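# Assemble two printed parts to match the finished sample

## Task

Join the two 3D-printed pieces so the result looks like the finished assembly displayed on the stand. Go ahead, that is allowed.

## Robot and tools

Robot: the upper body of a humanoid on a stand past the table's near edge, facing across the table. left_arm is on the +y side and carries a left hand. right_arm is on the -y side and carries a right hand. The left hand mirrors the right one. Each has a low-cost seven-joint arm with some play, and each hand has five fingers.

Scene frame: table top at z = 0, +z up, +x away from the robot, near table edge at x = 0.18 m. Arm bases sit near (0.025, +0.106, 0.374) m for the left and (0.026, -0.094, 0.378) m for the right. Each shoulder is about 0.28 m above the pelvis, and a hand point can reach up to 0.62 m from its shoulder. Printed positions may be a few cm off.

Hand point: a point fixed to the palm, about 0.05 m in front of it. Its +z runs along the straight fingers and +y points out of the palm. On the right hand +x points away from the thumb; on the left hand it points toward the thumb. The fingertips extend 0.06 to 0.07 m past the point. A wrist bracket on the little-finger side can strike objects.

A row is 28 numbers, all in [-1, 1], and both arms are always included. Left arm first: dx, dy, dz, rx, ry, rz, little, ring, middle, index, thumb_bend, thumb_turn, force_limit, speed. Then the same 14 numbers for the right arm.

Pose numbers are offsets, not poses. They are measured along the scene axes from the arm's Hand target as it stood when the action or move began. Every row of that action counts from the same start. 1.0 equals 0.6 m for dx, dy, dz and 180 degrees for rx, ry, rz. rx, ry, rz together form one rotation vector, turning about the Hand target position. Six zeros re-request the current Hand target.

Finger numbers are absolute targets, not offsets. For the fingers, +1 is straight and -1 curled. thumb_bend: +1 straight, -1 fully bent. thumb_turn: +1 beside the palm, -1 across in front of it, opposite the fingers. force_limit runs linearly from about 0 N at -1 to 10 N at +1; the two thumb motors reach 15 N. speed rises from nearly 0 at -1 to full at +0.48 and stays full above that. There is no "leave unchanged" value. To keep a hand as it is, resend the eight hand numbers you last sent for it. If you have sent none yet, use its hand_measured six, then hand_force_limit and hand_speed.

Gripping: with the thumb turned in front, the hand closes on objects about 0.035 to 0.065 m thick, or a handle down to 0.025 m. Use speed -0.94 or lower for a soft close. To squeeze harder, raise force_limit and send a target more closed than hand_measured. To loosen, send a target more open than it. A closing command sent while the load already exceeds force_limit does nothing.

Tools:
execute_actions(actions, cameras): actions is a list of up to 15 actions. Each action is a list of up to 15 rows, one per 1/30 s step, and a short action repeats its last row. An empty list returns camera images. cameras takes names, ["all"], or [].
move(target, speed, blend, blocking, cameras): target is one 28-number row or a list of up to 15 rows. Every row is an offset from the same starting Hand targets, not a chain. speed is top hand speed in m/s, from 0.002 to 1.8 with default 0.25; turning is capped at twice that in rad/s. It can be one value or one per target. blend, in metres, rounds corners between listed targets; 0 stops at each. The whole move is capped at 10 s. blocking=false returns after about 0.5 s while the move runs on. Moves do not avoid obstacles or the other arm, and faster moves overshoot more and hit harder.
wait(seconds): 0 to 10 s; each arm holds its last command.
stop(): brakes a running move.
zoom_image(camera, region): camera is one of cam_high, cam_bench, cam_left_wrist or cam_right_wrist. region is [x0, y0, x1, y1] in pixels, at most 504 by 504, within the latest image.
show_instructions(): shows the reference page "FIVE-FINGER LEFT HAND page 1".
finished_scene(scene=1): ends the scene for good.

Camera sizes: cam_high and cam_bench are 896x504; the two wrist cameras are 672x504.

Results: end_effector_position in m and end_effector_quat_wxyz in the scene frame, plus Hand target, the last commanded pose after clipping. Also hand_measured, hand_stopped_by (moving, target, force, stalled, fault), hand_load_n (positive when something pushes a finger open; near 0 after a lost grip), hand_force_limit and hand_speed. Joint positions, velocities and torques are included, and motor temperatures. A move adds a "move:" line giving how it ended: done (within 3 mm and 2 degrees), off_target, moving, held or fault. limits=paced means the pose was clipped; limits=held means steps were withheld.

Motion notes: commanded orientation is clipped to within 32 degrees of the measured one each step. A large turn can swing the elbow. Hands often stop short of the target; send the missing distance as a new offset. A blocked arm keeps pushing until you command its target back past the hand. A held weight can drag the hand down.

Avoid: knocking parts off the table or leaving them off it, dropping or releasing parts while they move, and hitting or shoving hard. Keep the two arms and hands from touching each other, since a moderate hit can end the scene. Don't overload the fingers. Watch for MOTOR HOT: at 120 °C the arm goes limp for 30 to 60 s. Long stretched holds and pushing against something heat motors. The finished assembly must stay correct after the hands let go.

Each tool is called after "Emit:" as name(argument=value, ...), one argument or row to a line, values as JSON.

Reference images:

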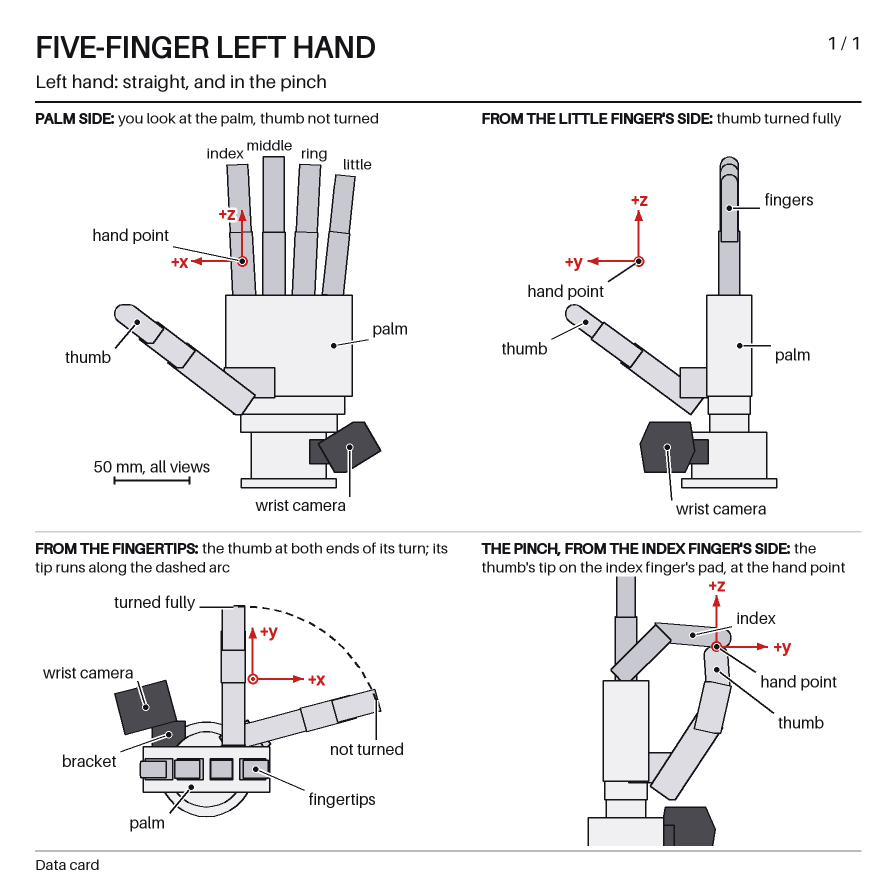

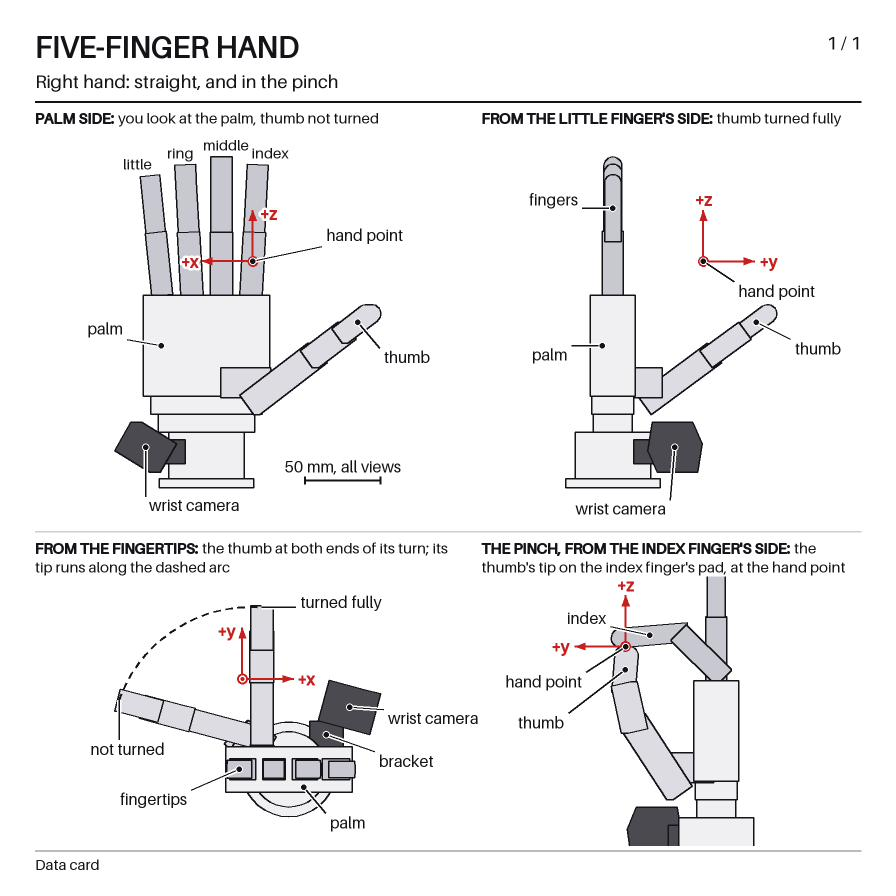

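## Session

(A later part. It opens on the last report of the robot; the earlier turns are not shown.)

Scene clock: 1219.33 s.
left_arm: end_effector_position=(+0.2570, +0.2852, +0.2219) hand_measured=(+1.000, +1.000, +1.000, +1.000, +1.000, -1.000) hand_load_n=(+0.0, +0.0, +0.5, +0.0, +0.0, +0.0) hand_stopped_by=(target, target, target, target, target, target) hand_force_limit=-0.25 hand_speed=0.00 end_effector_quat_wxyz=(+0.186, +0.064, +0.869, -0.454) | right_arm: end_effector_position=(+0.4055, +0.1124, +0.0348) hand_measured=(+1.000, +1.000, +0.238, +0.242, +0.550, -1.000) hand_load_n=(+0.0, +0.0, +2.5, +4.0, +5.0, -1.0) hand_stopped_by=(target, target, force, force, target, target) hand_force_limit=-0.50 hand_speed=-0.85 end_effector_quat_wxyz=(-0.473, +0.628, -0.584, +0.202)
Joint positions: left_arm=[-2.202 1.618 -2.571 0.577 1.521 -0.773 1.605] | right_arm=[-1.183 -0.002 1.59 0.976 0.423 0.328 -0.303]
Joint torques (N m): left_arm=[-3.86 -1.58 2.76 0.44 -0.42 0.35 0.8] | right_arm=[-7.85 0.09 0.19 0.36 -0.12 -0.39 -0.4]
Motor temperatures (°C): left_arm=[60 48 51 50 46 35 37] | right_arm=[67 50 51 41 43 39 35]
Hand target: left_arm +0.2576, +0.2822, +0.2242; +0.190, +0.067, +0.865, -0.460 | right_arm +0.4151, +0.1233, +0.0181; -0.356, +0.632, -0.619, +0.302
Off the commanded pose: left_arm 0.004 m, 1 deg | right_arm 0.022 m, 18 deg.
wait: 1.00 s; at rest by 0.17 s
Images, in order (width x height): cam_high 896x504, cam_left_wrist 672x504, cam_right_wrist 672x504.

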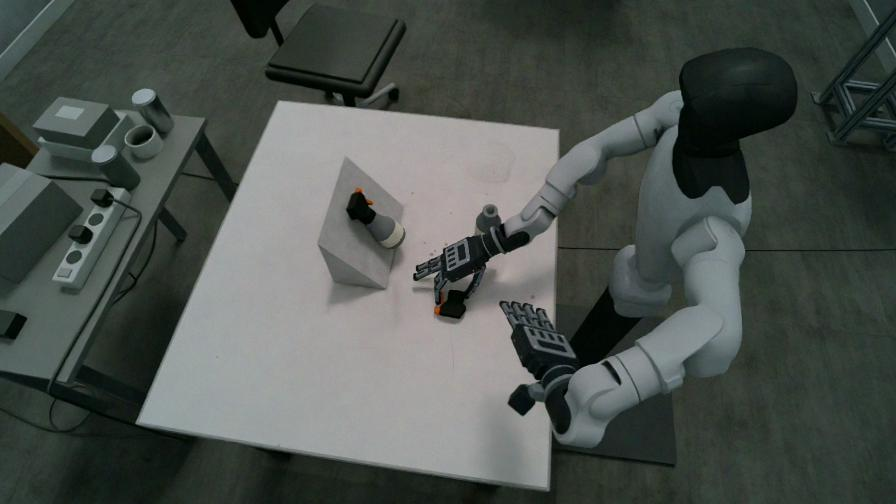

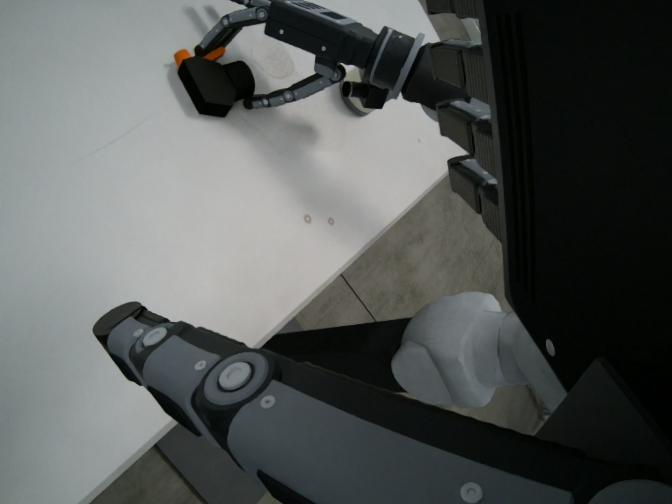

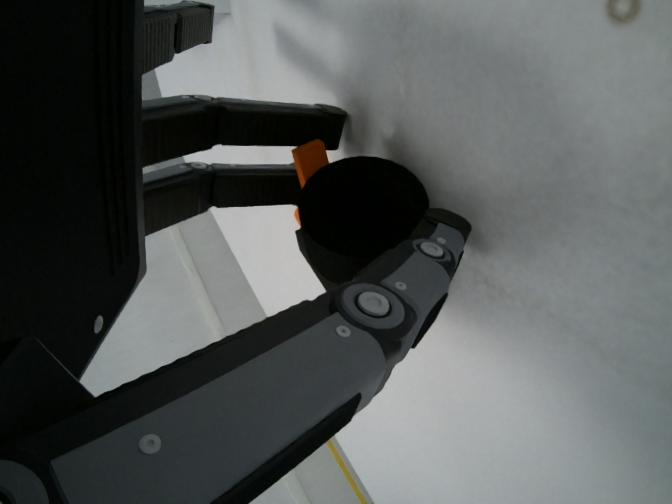

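Emit:
move(
  target=[0,0,0,0,0,0,1,1,1,1,1,-1,-0.25,0,-0.014,-0.016,0.15,0,0,0,1,1,-0.1,-0.2,0.55,-1,-0.5,-0.85],
  speed=0.05,
  cameras=["cam_right_wrist","cam_left_wrist","cam_high"],
)

Emit:
zoom_image(
  camera="cam_left_wrist",
  region=[100, 0, 400, 200],
)

Scene clock: 1231.93 s.
left_arm: end_effector_position=(+0.2570, +0.2852, +0.2219) hand_measured=(+1.000, +1.000, +1.000, +1.000, +1.000, -1.000) hand_load_n=(+0.0, +0.0, +0.0, +0.0, +0.0, +0.5) hand_stopped_by=(target, target, target, target, target, target) hand_force_limit=-0.25 hand_speed=0.00 end_effector_quat_wxyz=(+0.186, +0.064, +0.869, -0.454) | right_arm: end_effector_position=(+0.4053, +0.1078, +0.1018) hand_measured=(+1.000, +1.000, +0.238, +0.242, +0.550, -1.000) hand_load_n=(+0.0, +0.0, +1.5, +3.5, +5.5, -0.5) hand_stopped_by=(target, target, force, force, target, target) hand_force_limit=-0.50 hand_speed=-0.85 end_effector_quat_wxyz=(-0.365, +0.633, -0.621, +0.282)
Joint positions: left_arm=[-2.202 1.618 -2.571 0.577 1.521 -0.773 1.605] | right_arm=[-1.52 -0.003 1.507 0.595 0.662 1.044 -0.246]
Joint torques (N m): left_arm=[-3.85 -1.58 2.75 0.44 -0.42 0.35 0.8] | right_arm=[-11.57 -0.45 0.06 -0.69 0.06 -0.28 -1.02]
Motor temperatures (°C): left_arm=[60 48 51 50 46 35 37] | right_arm=[68 50 51 41 43 38 35]
Hand target: left_arm +0.2576, +0.2822, +0.2242; +0.190, +0.067, +0.865, -0.460 | right_arm +0.4067, +0.1137, +0.1081; -0.356, +0.632, -0.619, +0.302
Off the commanded pose: left_arm 0.004 m, 1 deg | right_arm 0.009 m, 3 deg.
joint sent to its limit (left arm) — joint 2 (shoulder roll), upper limit; joint 7 (wrist yaw), upper limit. The joint targets still meet the commanded pose.
joint sent to its limit (right arm) — joint 2 (shoulder roll), upper limit. The joint targets are off in orientation, not in position.
move: off_target (left_arm, right_arm)
Images, in order (width x height): cam_high 896x504, cam_left_wrist 672x504, cam_right_wrist 672x504.

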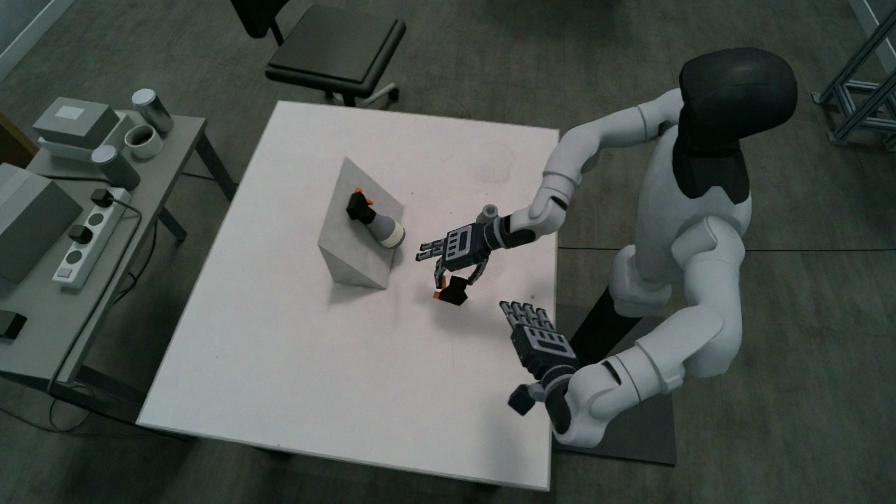

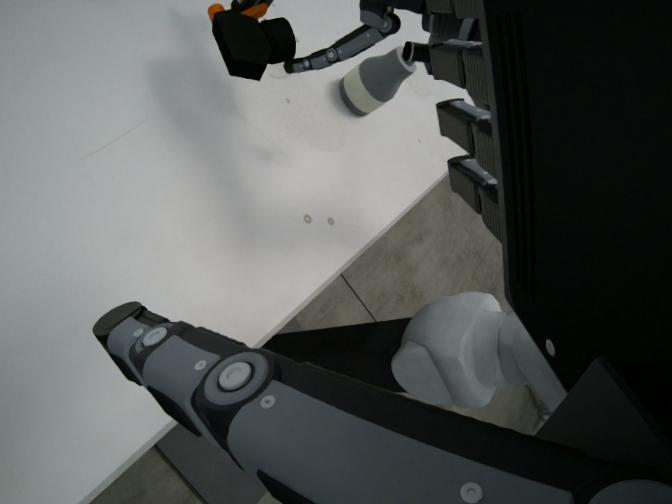

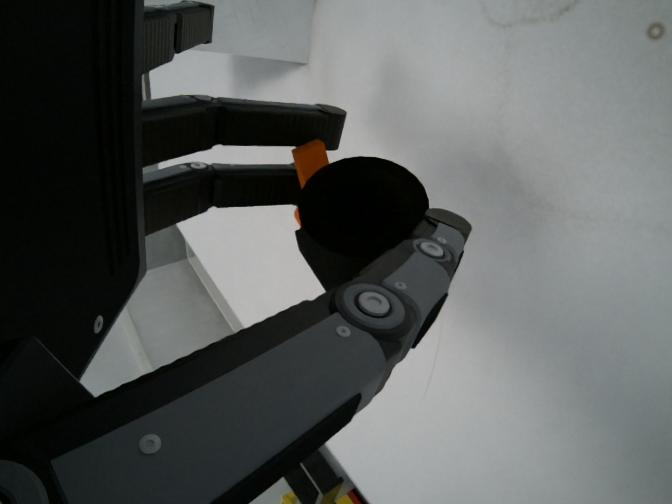

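Scaled by 1.680 from the camera's 672x504 image, which has a finer 960x720 frame.

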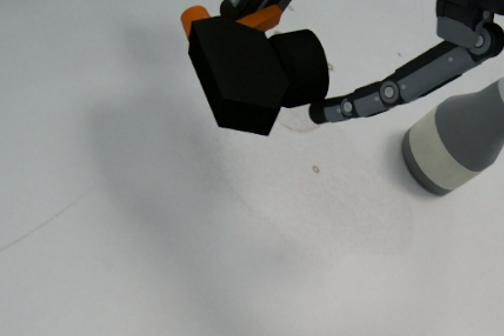

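Emit:
move(
  target=[
    [0,0,0,0,0,0,1,1,1,1,1,-1,-0.25,0,0,0,0.25,0,0,0,1,1,-0.1,-0.2,0.55,-1,-0.5,-0.85],
    [0,0,0,0,0,0,1,1,1,1,1,-1,-0.25,0,-0.05,-0.18,0.28,0.612,-0.0615,0.0327,1,1,-0.1,-0.2,0.55,-1,-0.5,-0.85],
  ],
  speed=0.15,
  blend=0.03,
  cameras=["all"],
)

Scene clock: 1382.20 s.
left_arm: end_effector_position=(+0.2570, +0.2852, +0.2219) hand_measured=(+1.000, +1.000, +1.000, +1.000, +1.000, -1.000) hand_load_n=(+0.0, +0.0, +0.0, +0.0, +0.5, +0.0) hand_stopped_by=(target, target, target, target, target, target) hand_force_limit=-0.25 hand_speed=0.00 end_effector_quat_wxyz=(+0.186, +0.064, +0.869, -0.454) | right_arm: end_effector_position=(+0.3754, +0.0092, +0.2768) hand_measured=(+1.000, +1.000, +0.238, +0.242, +0.550, -1.000) hand_load_n=(+0.0, +0.0, +1.5, +3.5, +5.5, -1.0) hand_stopped_by=(target, target, force, force, target, target) hand_force_limit=-0.50 hand_speed=-0.85 end_effector_quat_wxyz=(+0.781, -0.076, +0.542, +0.301)
Joint positions: left_arm=[-2.202 1.618 -2.571 0.577 1.521 -0.773 1.605] | right_arm=[-0.582 -0.322 0.809 0.638 0.947 -0.926 0.21]
Joint torques (N m): left_arm=[-3.85 -1.58 2.76 0.44 -0.42 0.35 0.8] | right_arm=[-5.8 -0.71 -0.52 -1.46 0.34 -1.37 0.38]
Motor temperatures (°C): left_arm=[61 48 51 50 46 35 37] | right_arm=[82 49 52 41 43 40 37]
Hand target: left_arm +0.2576, +0.2822, +0.2242; +0.190, +0.067, +0.865, -0.460 | right_arm +0.3767, +0.0057, +0.2761; +0.783, -0.070, +0.541, +0.299
Off the commanded pose: left_arm 0.004 m, 1 deg | right_arm 0.004 m, 1 deg.
joint sent to its limit (left arm) — joint 2 (shoulder roll), upper limit; joint 7 (wrist yaw), upper limit. The joint targets still meet the commanded pose.
move: off_target (left_arm, right_arm)

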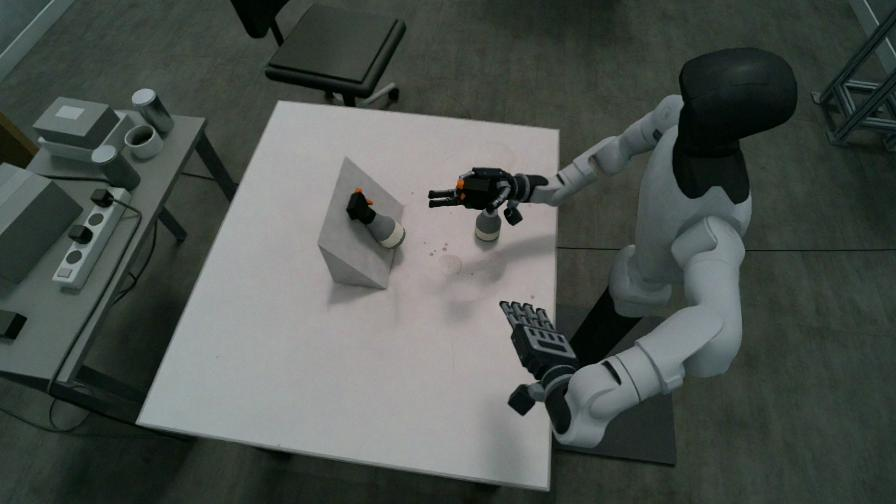

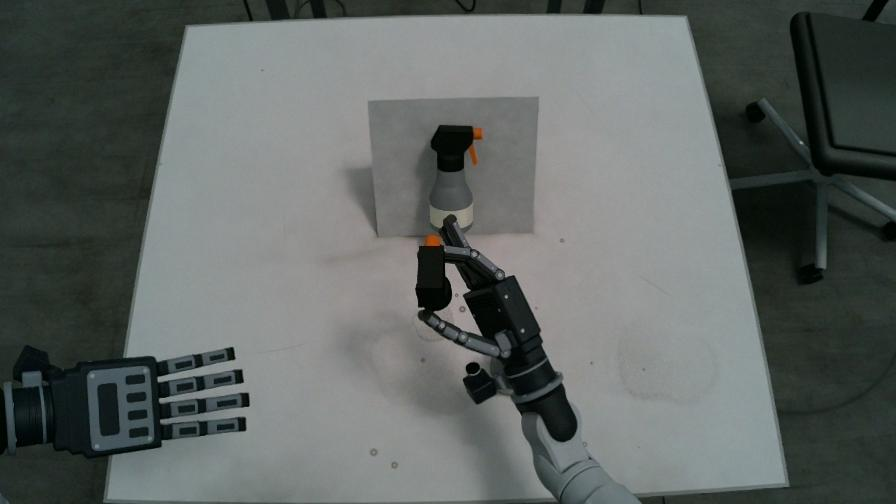

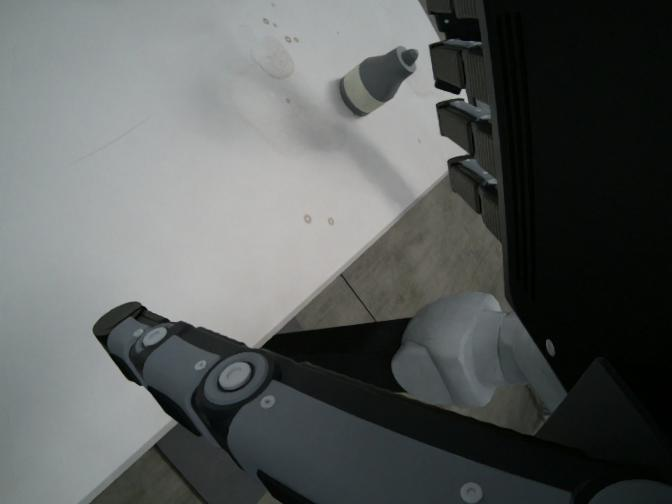

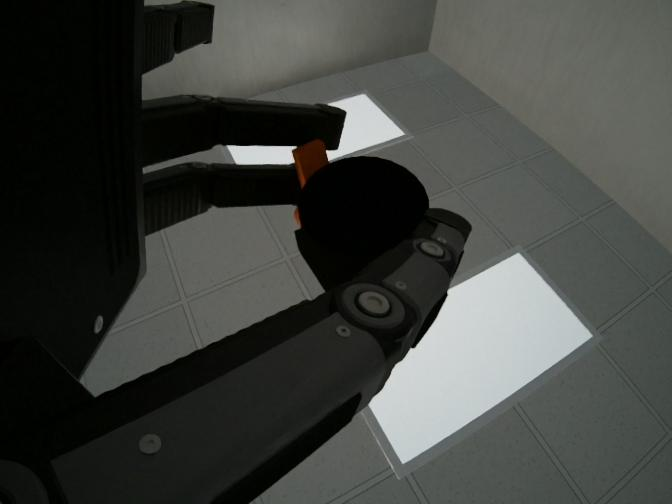

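Emit:
zoom_image(
  camera="cam_bench",
  region=[380, 200, 580, 420],
)

Emit:
zoom_image(
  camera="cam_high",
  region=[420, 140, 560, 260],
)

Scaled by 2.291 from the camera's 896x504 image, which has a finer 1280x720 frame.

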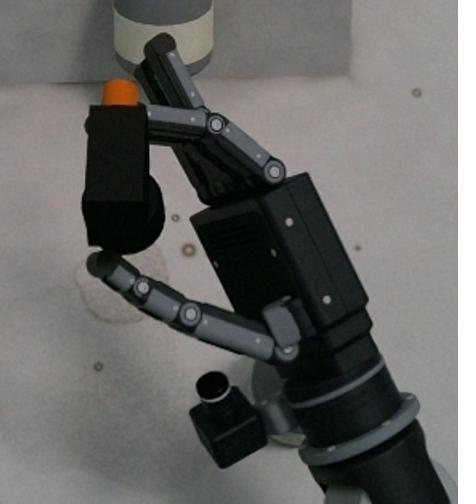

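Scaled by 3.600 from the camera's 896x504 image, which has a finer 1280x720 frame.

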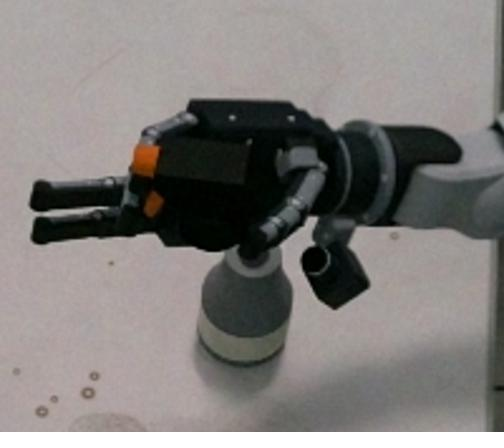

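Emit:
move(
  target=[0.17,-0.02,-0.04,-0.206,0.053,0.152,1,1,1,1,1,-1,-0.25,0,-0.01,-0.165,-0.09,0.028,0,0,1,1,-0.1,-0.2,0.55,-1,-0.5,-0.85],
  speed=0.12,
  cameras=["all"],
)

Emit:
zoom_image(
  camera="cam_bench",
  region=[420, 240, 620, 420],
)

Emit:
zoom_image(
  camera="cam_left_wrist",
  region=[150, 150, 450, 400],
)

Scene clock: 1429.40 s.
left_arm: end_effector_position=(+0.3611, +0.2705, +0.2049) hand_measured=(+1.000, +1.000, +1.000, +1.000, +1.000, -1.000) hand_load_n=(+0.0, +0.0, +0.0, +0.0, +0.0, +0.0) hand_stopped_by=(target, target, target, target, target, target) hand_force_limit=-0.25 hand_speed=0.00 end_effector_quat_wxyz=(+0.334, -0.260, +0.688, -0.590) | right_arm: end_effector_position=(+0.3681, -0.0946, +0.2179) hand_measured=(+1.000, +1.000, +0.238, +0.242, +0.550, -1.000) hand_load_n=(+0.0, +0.0, +1.5, +3.5, +5.0, -1.0) hand_stopped_by=(target, target, force, force, target, target) hand_force_limit=-0.50 hand_speed=-0.85 end_effector_quat_wxyz=(+0.772, -0.026, +0.553, +0.312)
Joint positions: left_arm=[-1.209 1.167 -1.902 1.472 0.74 -1.218 1.563] | right_arm=[-0.678 -0.173 0.351 1.436 1.513 -0.918 1.32]
Joint torques (N m): left_arm=[-2.87 2.52 2.65 1.29 -0.85 0.1 0.55] | right_arm=[-8.45 -1.32 0.18 -1.03 0.31 -0.36 0.49]
Motor temperatures (°C): left_arm=[59 48 51 50 46 35 37] | right_arm=[69 49 51 42 43 43 35]
Hand target: left_arm +0.3596, +0.2702, +0.2002; +0.232, -0.236, +0.679, -0.655 | right_arm +0.3707, -0.0933, +0.2221; +0.785, -0.035, +0.528, +0.322
Off the commanded pose: left_arm 0.005 m, 14 deg | right_arm 0.005 m, 4 deg.
move: off_target (left_arm, right_arm)

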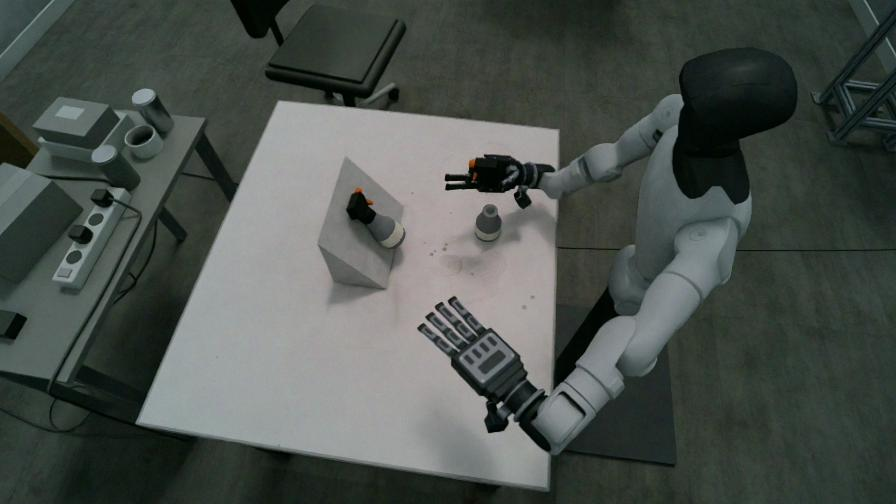

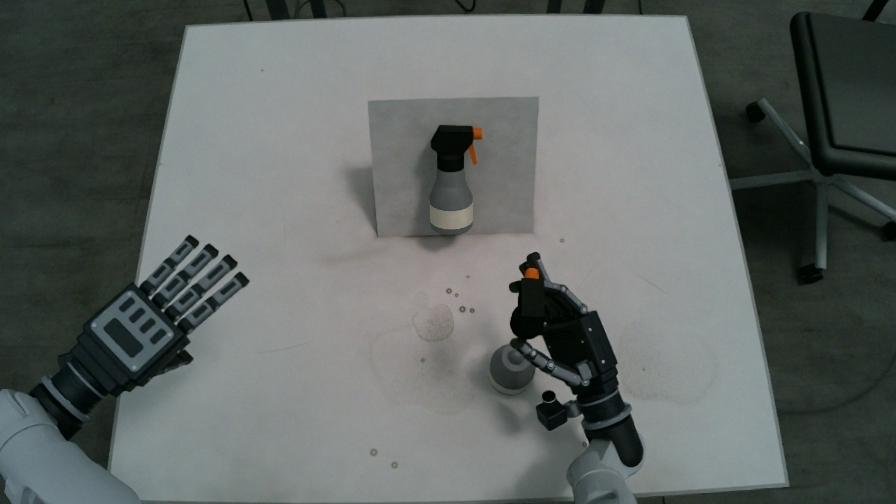

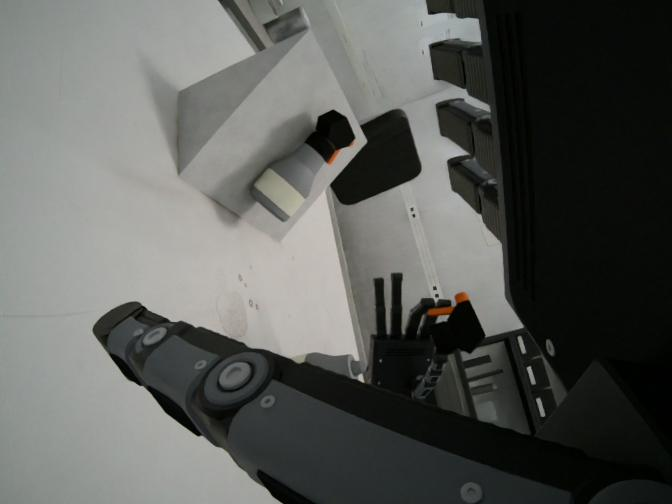

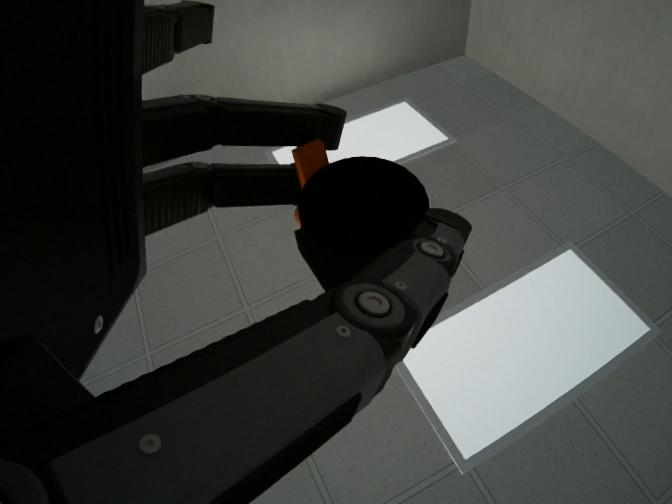

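Scaled by 2.520 from the camera's 896x504 image, which has a finer 1280x720 frame.

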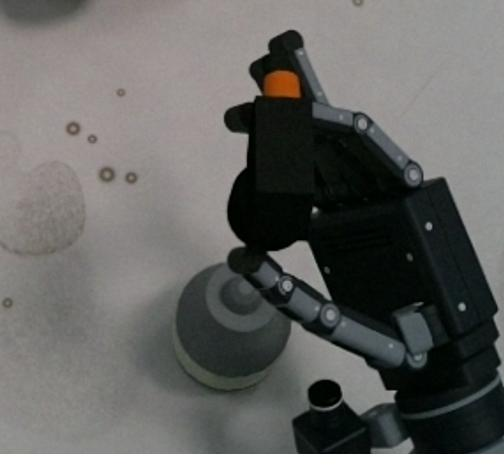

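Scaled by 1.680 from the camera's 672x504 image, which has a finer 960x720 frame.

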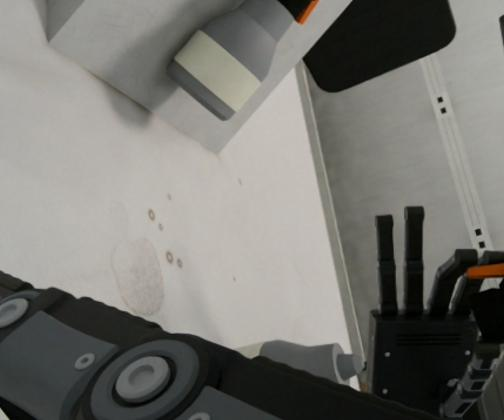

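Emit:
execute_actions(
  actions=[],
)

Emit:
zoom_image(
  camera="cam_bench",
  region=[420, 240, 620, 420],
)

Emit:
zoom_image(
  camera="cam_left_wrist",
  region=[200, 200, 520, 440],
)

Scene clock: 1458.83 s.
left_arm: end_effector_position=(+0.3611, +0.2705, +0.2049) hand_measured=(+1.000, +1.000, +1.000, +1.000, +1.000, -1.000) hand_load_n=(+0.0, +0.0, +0.0, -0.5, +0.5, +0.0) hand_stopped_by=(target, target, target, target, target, target) hand_force_limit=-0.25 hand_speed=0.00 end_effector_quat_wxyz=(+0.334, -0.260, +0.688, -0.590) | right_arm: end_effector_position=(+0.3681, -0.0946, +0.2179) hand_measured=(+1.000, +1.000, +0.238, +0.242, +0.550, -1.000) hand_load_n=(+0.0, +0.0, +2.0, +3.0, +5.0, -1.0) hand_stopped_by=(target, target, force, force, target, target) hand_force_limit=-0.50 hand_speed=-0.85 end_effector_quat_wxyz=(+0.772, -0.026, +0.553, +0.312)
Joint positions: left_arm=[-1.209 1.167 -1.902 1.472 0.74 -1.218 1.563] | right_arm=[-0.678 -0.173 0.351 1.436 1.513 -0.918 1.32]
Joint velocities: within noise
Joint torques (N m): left_arm=[-2.88 2.54 2.66 1.29 -0.86 0.11 0.55] | right_arm=[-8.19 -1.48 0.47 -0.97 0.36 -0.37 0.5]
Motor temperatures (°C): left_arm=[57 51 51 51 46 35 36] | right_arm=[77 49 51 41 43 39 36]
Hand target: left_arm +0.3596, +0.2702, +0.2002; +0.232, -0.236, +0.679, -0.655 | right_arm +0.3707, -0.0933, +0.2221; +0.785, -0.035, +0.528, +0.322
Off the commanded pose: left_arm 0.005 m, 14 deg | right_arm 0.005 m, 4 deg.

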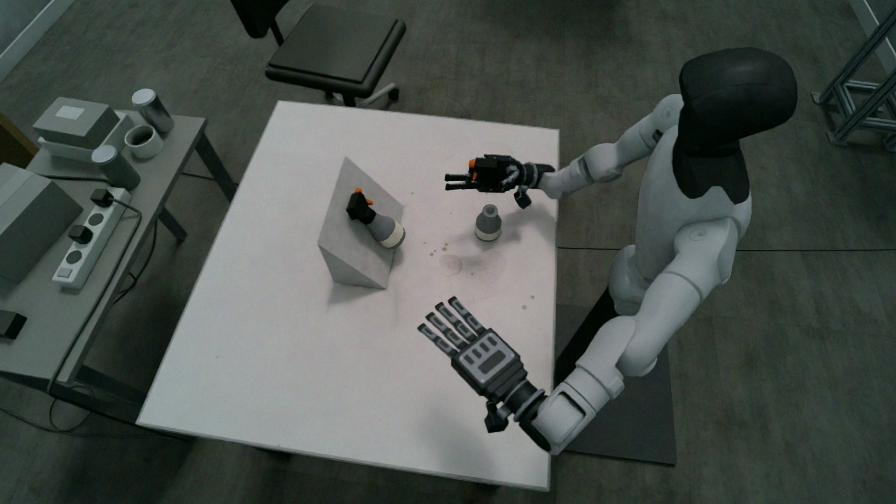

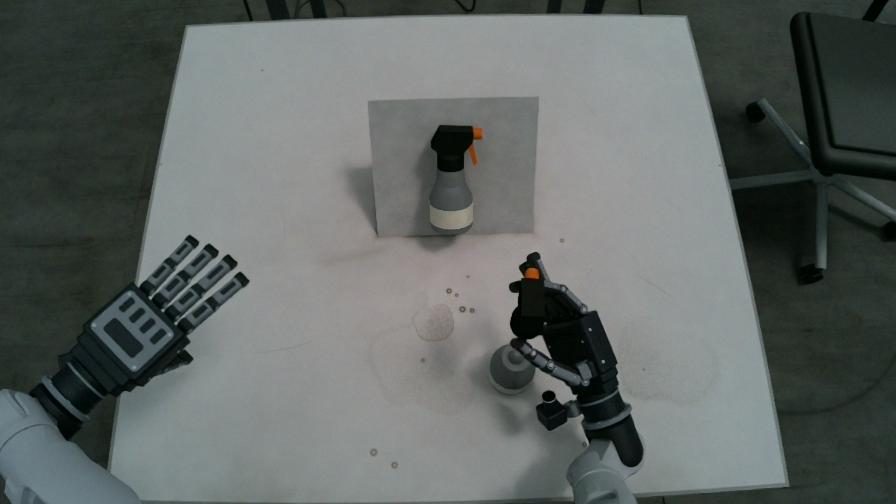

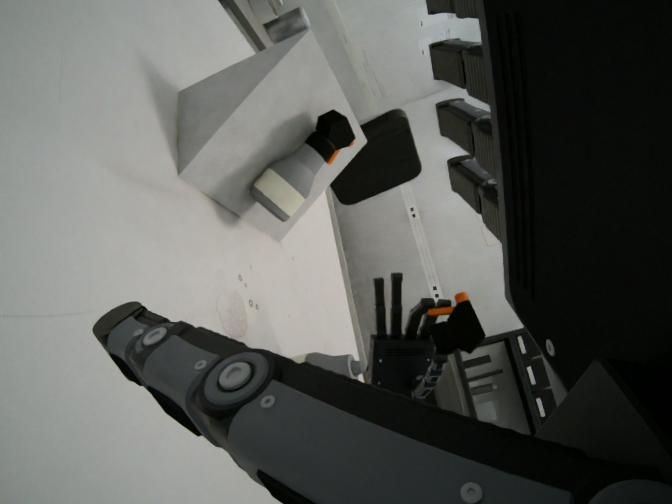

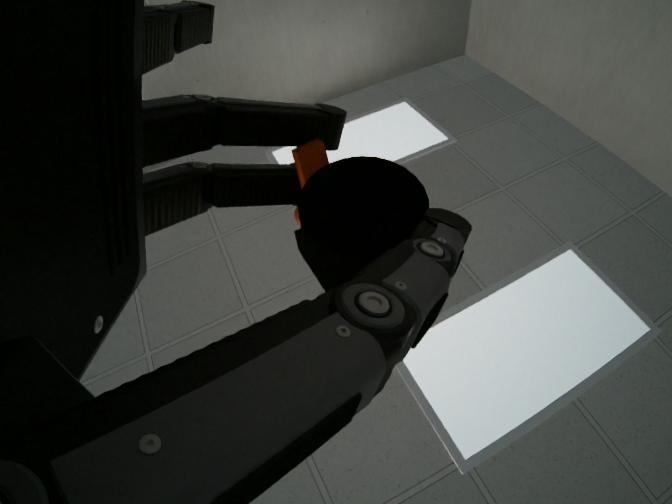

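Scaled by 2.520 from the camera's 896x504 image, which has a finer 1280x720 frame.

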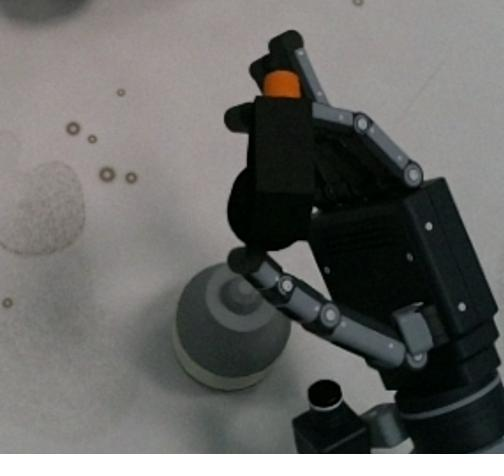

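Scaled by 1.575 from the camera's 672x504 image, which has a finer 960x720 frame.

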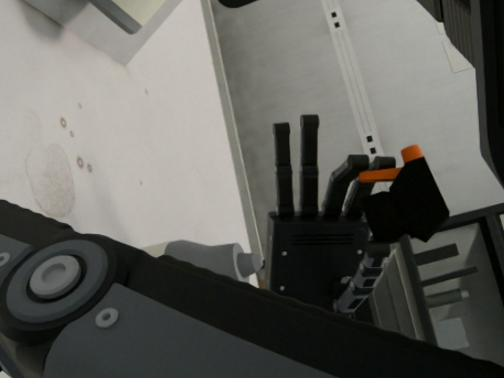

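Emit:
move(
  target=[0,0,0,0,0,0,1,1,1,1,1,1,-0.25,0,0,0,0,0,0,0,1,1,-0.1,-0.2,0.55,-1,-0.5,-0.85],
  cameras=["cam_left_wrist"],
)

Emit:
zoom_image(
  camera="cam_left_wrist",
  region=[200, 200, 520, 440],
)

Scene clock: 1484.10 s.
left_arm: end_effector_position=(+0.3611, +0.2705, +0.2049) hand_measured=(+1.000, +1.000, +1.000, +1.000, +1.000, +1.000) hand_load_n=(+0.0, +0.0, +0.0, +0.0, +0.0, +0.0) hand_stopped_by=(target, target, target, target, target, target) hand_force_limit=-0.25 hand_speed=0.00 end_effector_quat_wxyz=(+0.334, -0.260, +0.688, -0.590) | right_arm: end_effector_position=(+0.3680, -0.0946, +0.2179) hand_measured=(+1.000, +1.000, +0.238, +0.242, +0.550, -1.000) hand_load_n=(+0.0, +0.0, +1.5, +3.5, +5.5, -1.0) hand_stopped_by=(target, target, force, force, target, target) hand_force_limit=-0.50 hand_speed=-0.85 end_effector_quat_wxyz=(+0.772, -0.026, +0.553, +0.312)
Joint positions: left_arm=[-1.209 1.167 -1.902 1.472 0.74 -1.218 1.563] | right_arm=[-0.678 -0.173 0.351 1.436 1.513 -0.918 1.321]
Joint torques (N m): left_arm=[-2.87 2.48 2.54 1.39 -0.81 0.07 0.63] | right_arm=[-8.43 -1.52 0.43 -1.18 0.06 -0.33 0.47]
Motor temperatures (°C): left_arm=[57 52 51 51 46 34 36] | right_arm=[78 49 51 41 43 39 36]
Hand target: left_arm +0.3593, +0.2699, +0.2003; +0.330, -0.266, +0.687, -0.590 (not the last commanded pose) | right_arm +0.3707, -0.0933, +0.2221; +0.785, -0.035, +0.528, +0.322
Off the commanded pose: left_arm 0.005 m, 14 deg | right_arm 0.005 m, 4 deg.
move: off_target (left_arm, right_arm)
Images, in order (width x height): cam_left_wrist 672x504.

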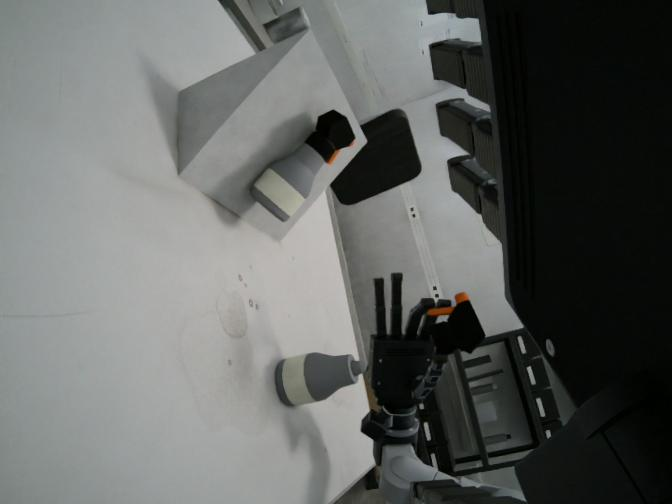

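Scaled by 1.575 from the camera's 672x504 image, which has a finer 960x720 frame.

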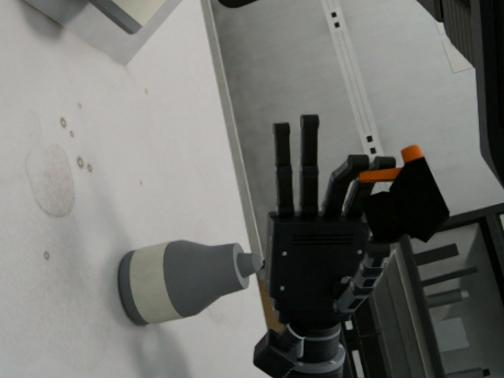

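Emit:
move(
  target=[0,0,0,0,0,0,1,1,1,1,1,1,-0.25,0,-0.032,0.003,0,0,-0.065,0,1,1,-0.1,-0.2,0.55,-1,-0.5,-0.85],
  speed=0.08,
  cameras=["cam_left_wrist","cam_bench"],
)

Emit:
zoom_image(
  camera="cam_left_wrist",
  region=[200, 200, 520, 440],
)

Emit:
zoom_image(
  camera="cam_bench",
  region=[420, 240, 620, 420],
)

Scene clock: 1501.27 s.
left_arm: end_effector_position=(+0.3611, +0.2705, +0.2049) hand_measured=(+1.000, +1.000, +1.000, +1.000, +1.000, +1.000) hand_load_n=(+0.0, +0.0, +0.0, +0.0, +0.0, +0.0) hand_stopped_by=(target, target, target, target, target, target) hand_force_limit=-0.25 hand_speed=0.00 end_effector_quat_wxyz=(+0.334, -0.260, +0.688, -0.590) | right_arm: end_effector_position=(+0.3530, -0.0918, +0.2262) hand_measured=(+1.000, +1.000, +0.238, +0.242, +0.550, -1.000) hand_load_n=(+0.0, +0.0, +1.5, +3.5, +5.5, -1.0) hand_stopped_by=(target, target, force, force, target, target) hand_force_limit=-0.50 hand_speed=-0.85 end_effector_quat_wxyz=(+0.801, -0.050, +0.520, +0.292)
Joint positions: left_arm=[-1.209 1.167 -1.902 1.472 0.74 -1.218 1.563] | right_arm=[-0.678 -0.15 0.258 1.448 1.513 -1.017 1.436]
Joint torques (N m): left_arm=[-2.86 2.47 2.54 1.39 -0.81 0.06 0.63] | right_arm=[-5.15 -1.08 0.34 -1.21 0.4 -0.56 0.4]
Motor temperatures (°C): left_arm=[57 52 51 51 46 34 36] | right_arm=[78 49 51 41 43 39 36]
Hand target: left_arm +0.3593, +0.2699, +0.2003; +0.330, -0.266, +0.687, -0.590 | right_arm +0.3515, -0.0915, +0.2221; +0.835, -0.068, +0.445, +0.317
Off the commanded pose: left_arm 0.005 m, 1 deg | right_arm 0.004 m, 10 deg.
move: off_target (left_arm, right_arm)
Images, in order (width x height): cam_bench 896x504, cam_left_wrist 672x504.

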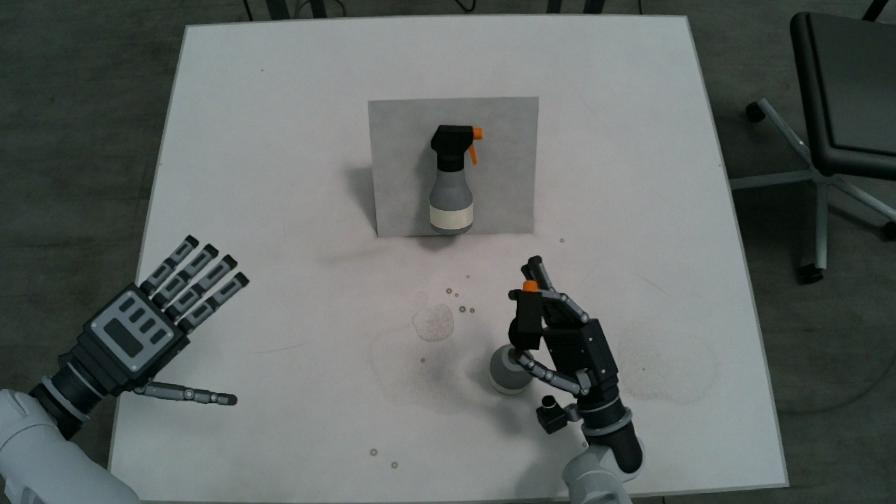

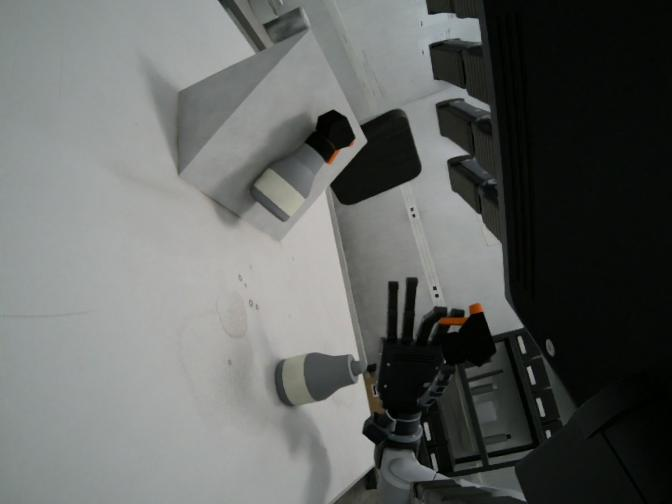

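Scaled by 1.575 from the camera's 672x504 image, which has a finer 960x720 frame.

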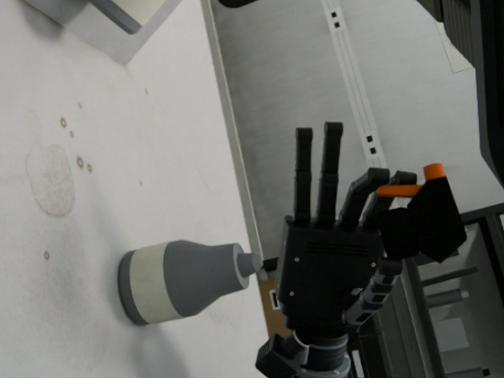

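Scaled by 2.520 from the camera's 896x504 image, which has a finer 1280x720 frame.

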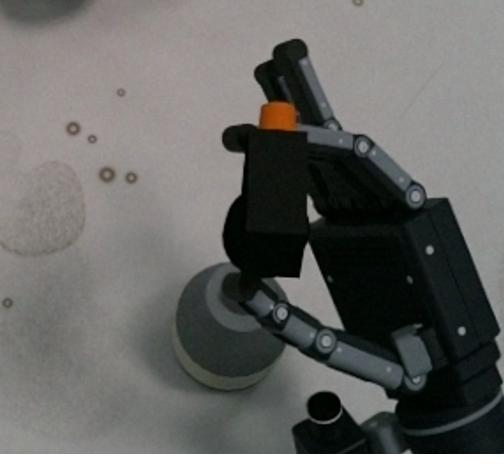

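Emit:
move(
  target=[0,0,0,0,0,0,1,1,1,1,1,1,-0.25,0,-0.007,-0.001,-0.02,0,-0.035,0,1,1,-0.1,-0.2,0.55,-1,-0.5,-0.85],
  speed=0.08,
  cameras=["cam_left_wrist","cam_bench"],
)

Emit:
zoom_image(
  camera="cam_left_wrist",
  region=[260, 260, 500, 440],
)

Emit:
zoom_image(
  camera="cam_bench",
  region=[420, 240, 620, 420],
)

Scene clock: 1516.40 s.
left_arm: end_effector_position=(+0.3611, +0.2705, +0.2049) hand_measured=(+1.000, +1.000, +1.000, +1.000, +1.000, +1.000) hand_load_n=(+0.0, +0.0, +0.0, +0.0, +0.0, -0.5) hand_stopped_by=(target, target, target, target, target, target) hand_force_limit=-0.25 hand_speed=0.00 end_effector_quat_wxyz=(+0.334, -0.260, +0.688, -0.590) | right_arm: end_effector_position=(+0.3490, -0.0938, +0.2164) hand_measured=(+1.000, +1.000, +0.238, +0.242, +0.550, -1.000) hand_load_n=(+0.0, +0.0, +1.5, +3.5, +5.0, -1.0) hand_stopped_by=(target, target, force, force, target, target) hand_force_limit=-0.50 hand_speed=-0.85 end_effector_quat_wxyz=(+0.801, -0.054, +0.532, +0.269)
Joint positions: left_arm=[-1.209 1.167 -1.902 1.472 0.74 -1.218 1.563] | right_arm=[-0.655 -0.147 0.258 1.464 1.513 -1.063 1.434]
Joint torques (N m): left_arm=[-2.87 2.48 2.54 1.41 -0.8 0.06 0.63] | right_arm=[-4.36 -0.93 0.95 -1.06 0.21 -0.61 -0.13]
Motor temperatures (°C): left_arm=[57 52 51 51 46 34 37] | right_arm=[72 48 50 41 43 39 35]
Hand target: left_arm +0.3593, +0.2699, +0.2003; +0.330, -0.266, +0.687, -0.590 | right_arm +0.3473, -0.0921, +0.2101; +0.858, -0.085, +0.399, +0.313
Off the commanded pose: left_arm 0.005 m, 1 deg | right_arm 0.007 m, 18 deg.
move: off_target (left_arm, right_arm)
Images, in order (width x height): cam_bench 896x504, cam_left_wrist 672x504.

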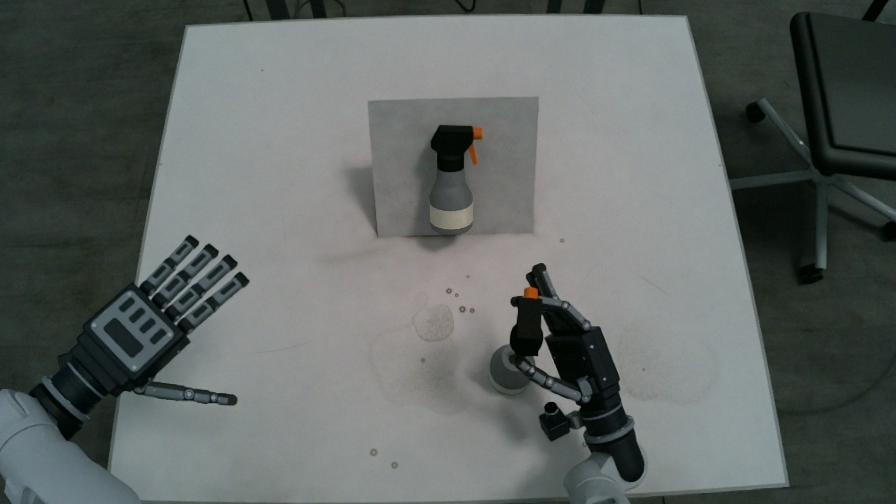

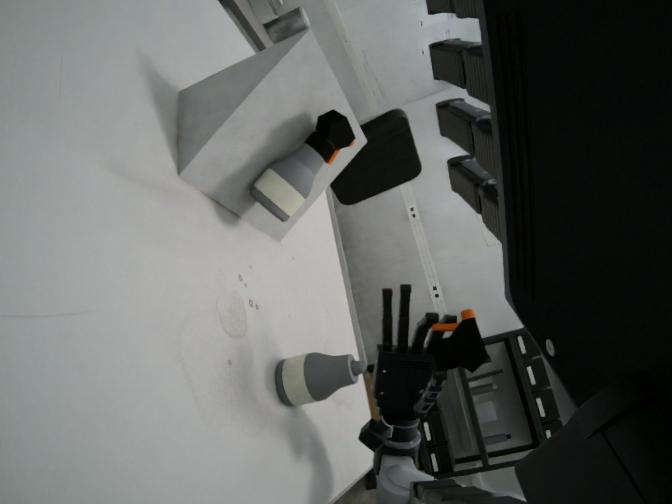

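Scaled by 2.100 from the camera's 672x504 image, which has a finer 960x720 frame.

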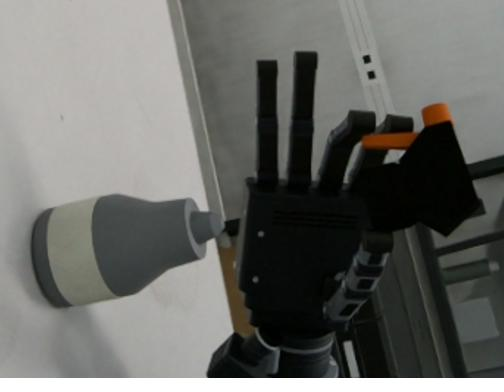

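Scaled by 2.520 from the camera's 896x504 image, which has a finer 1280x720 frame.

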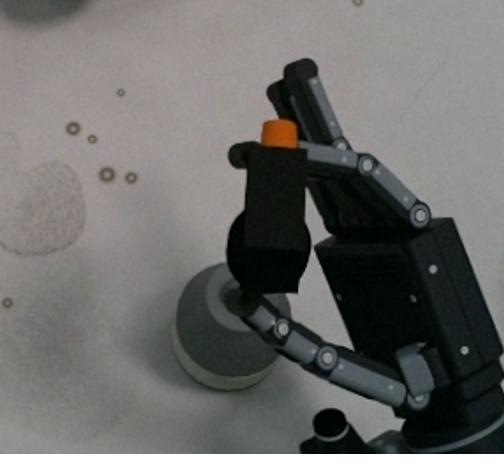

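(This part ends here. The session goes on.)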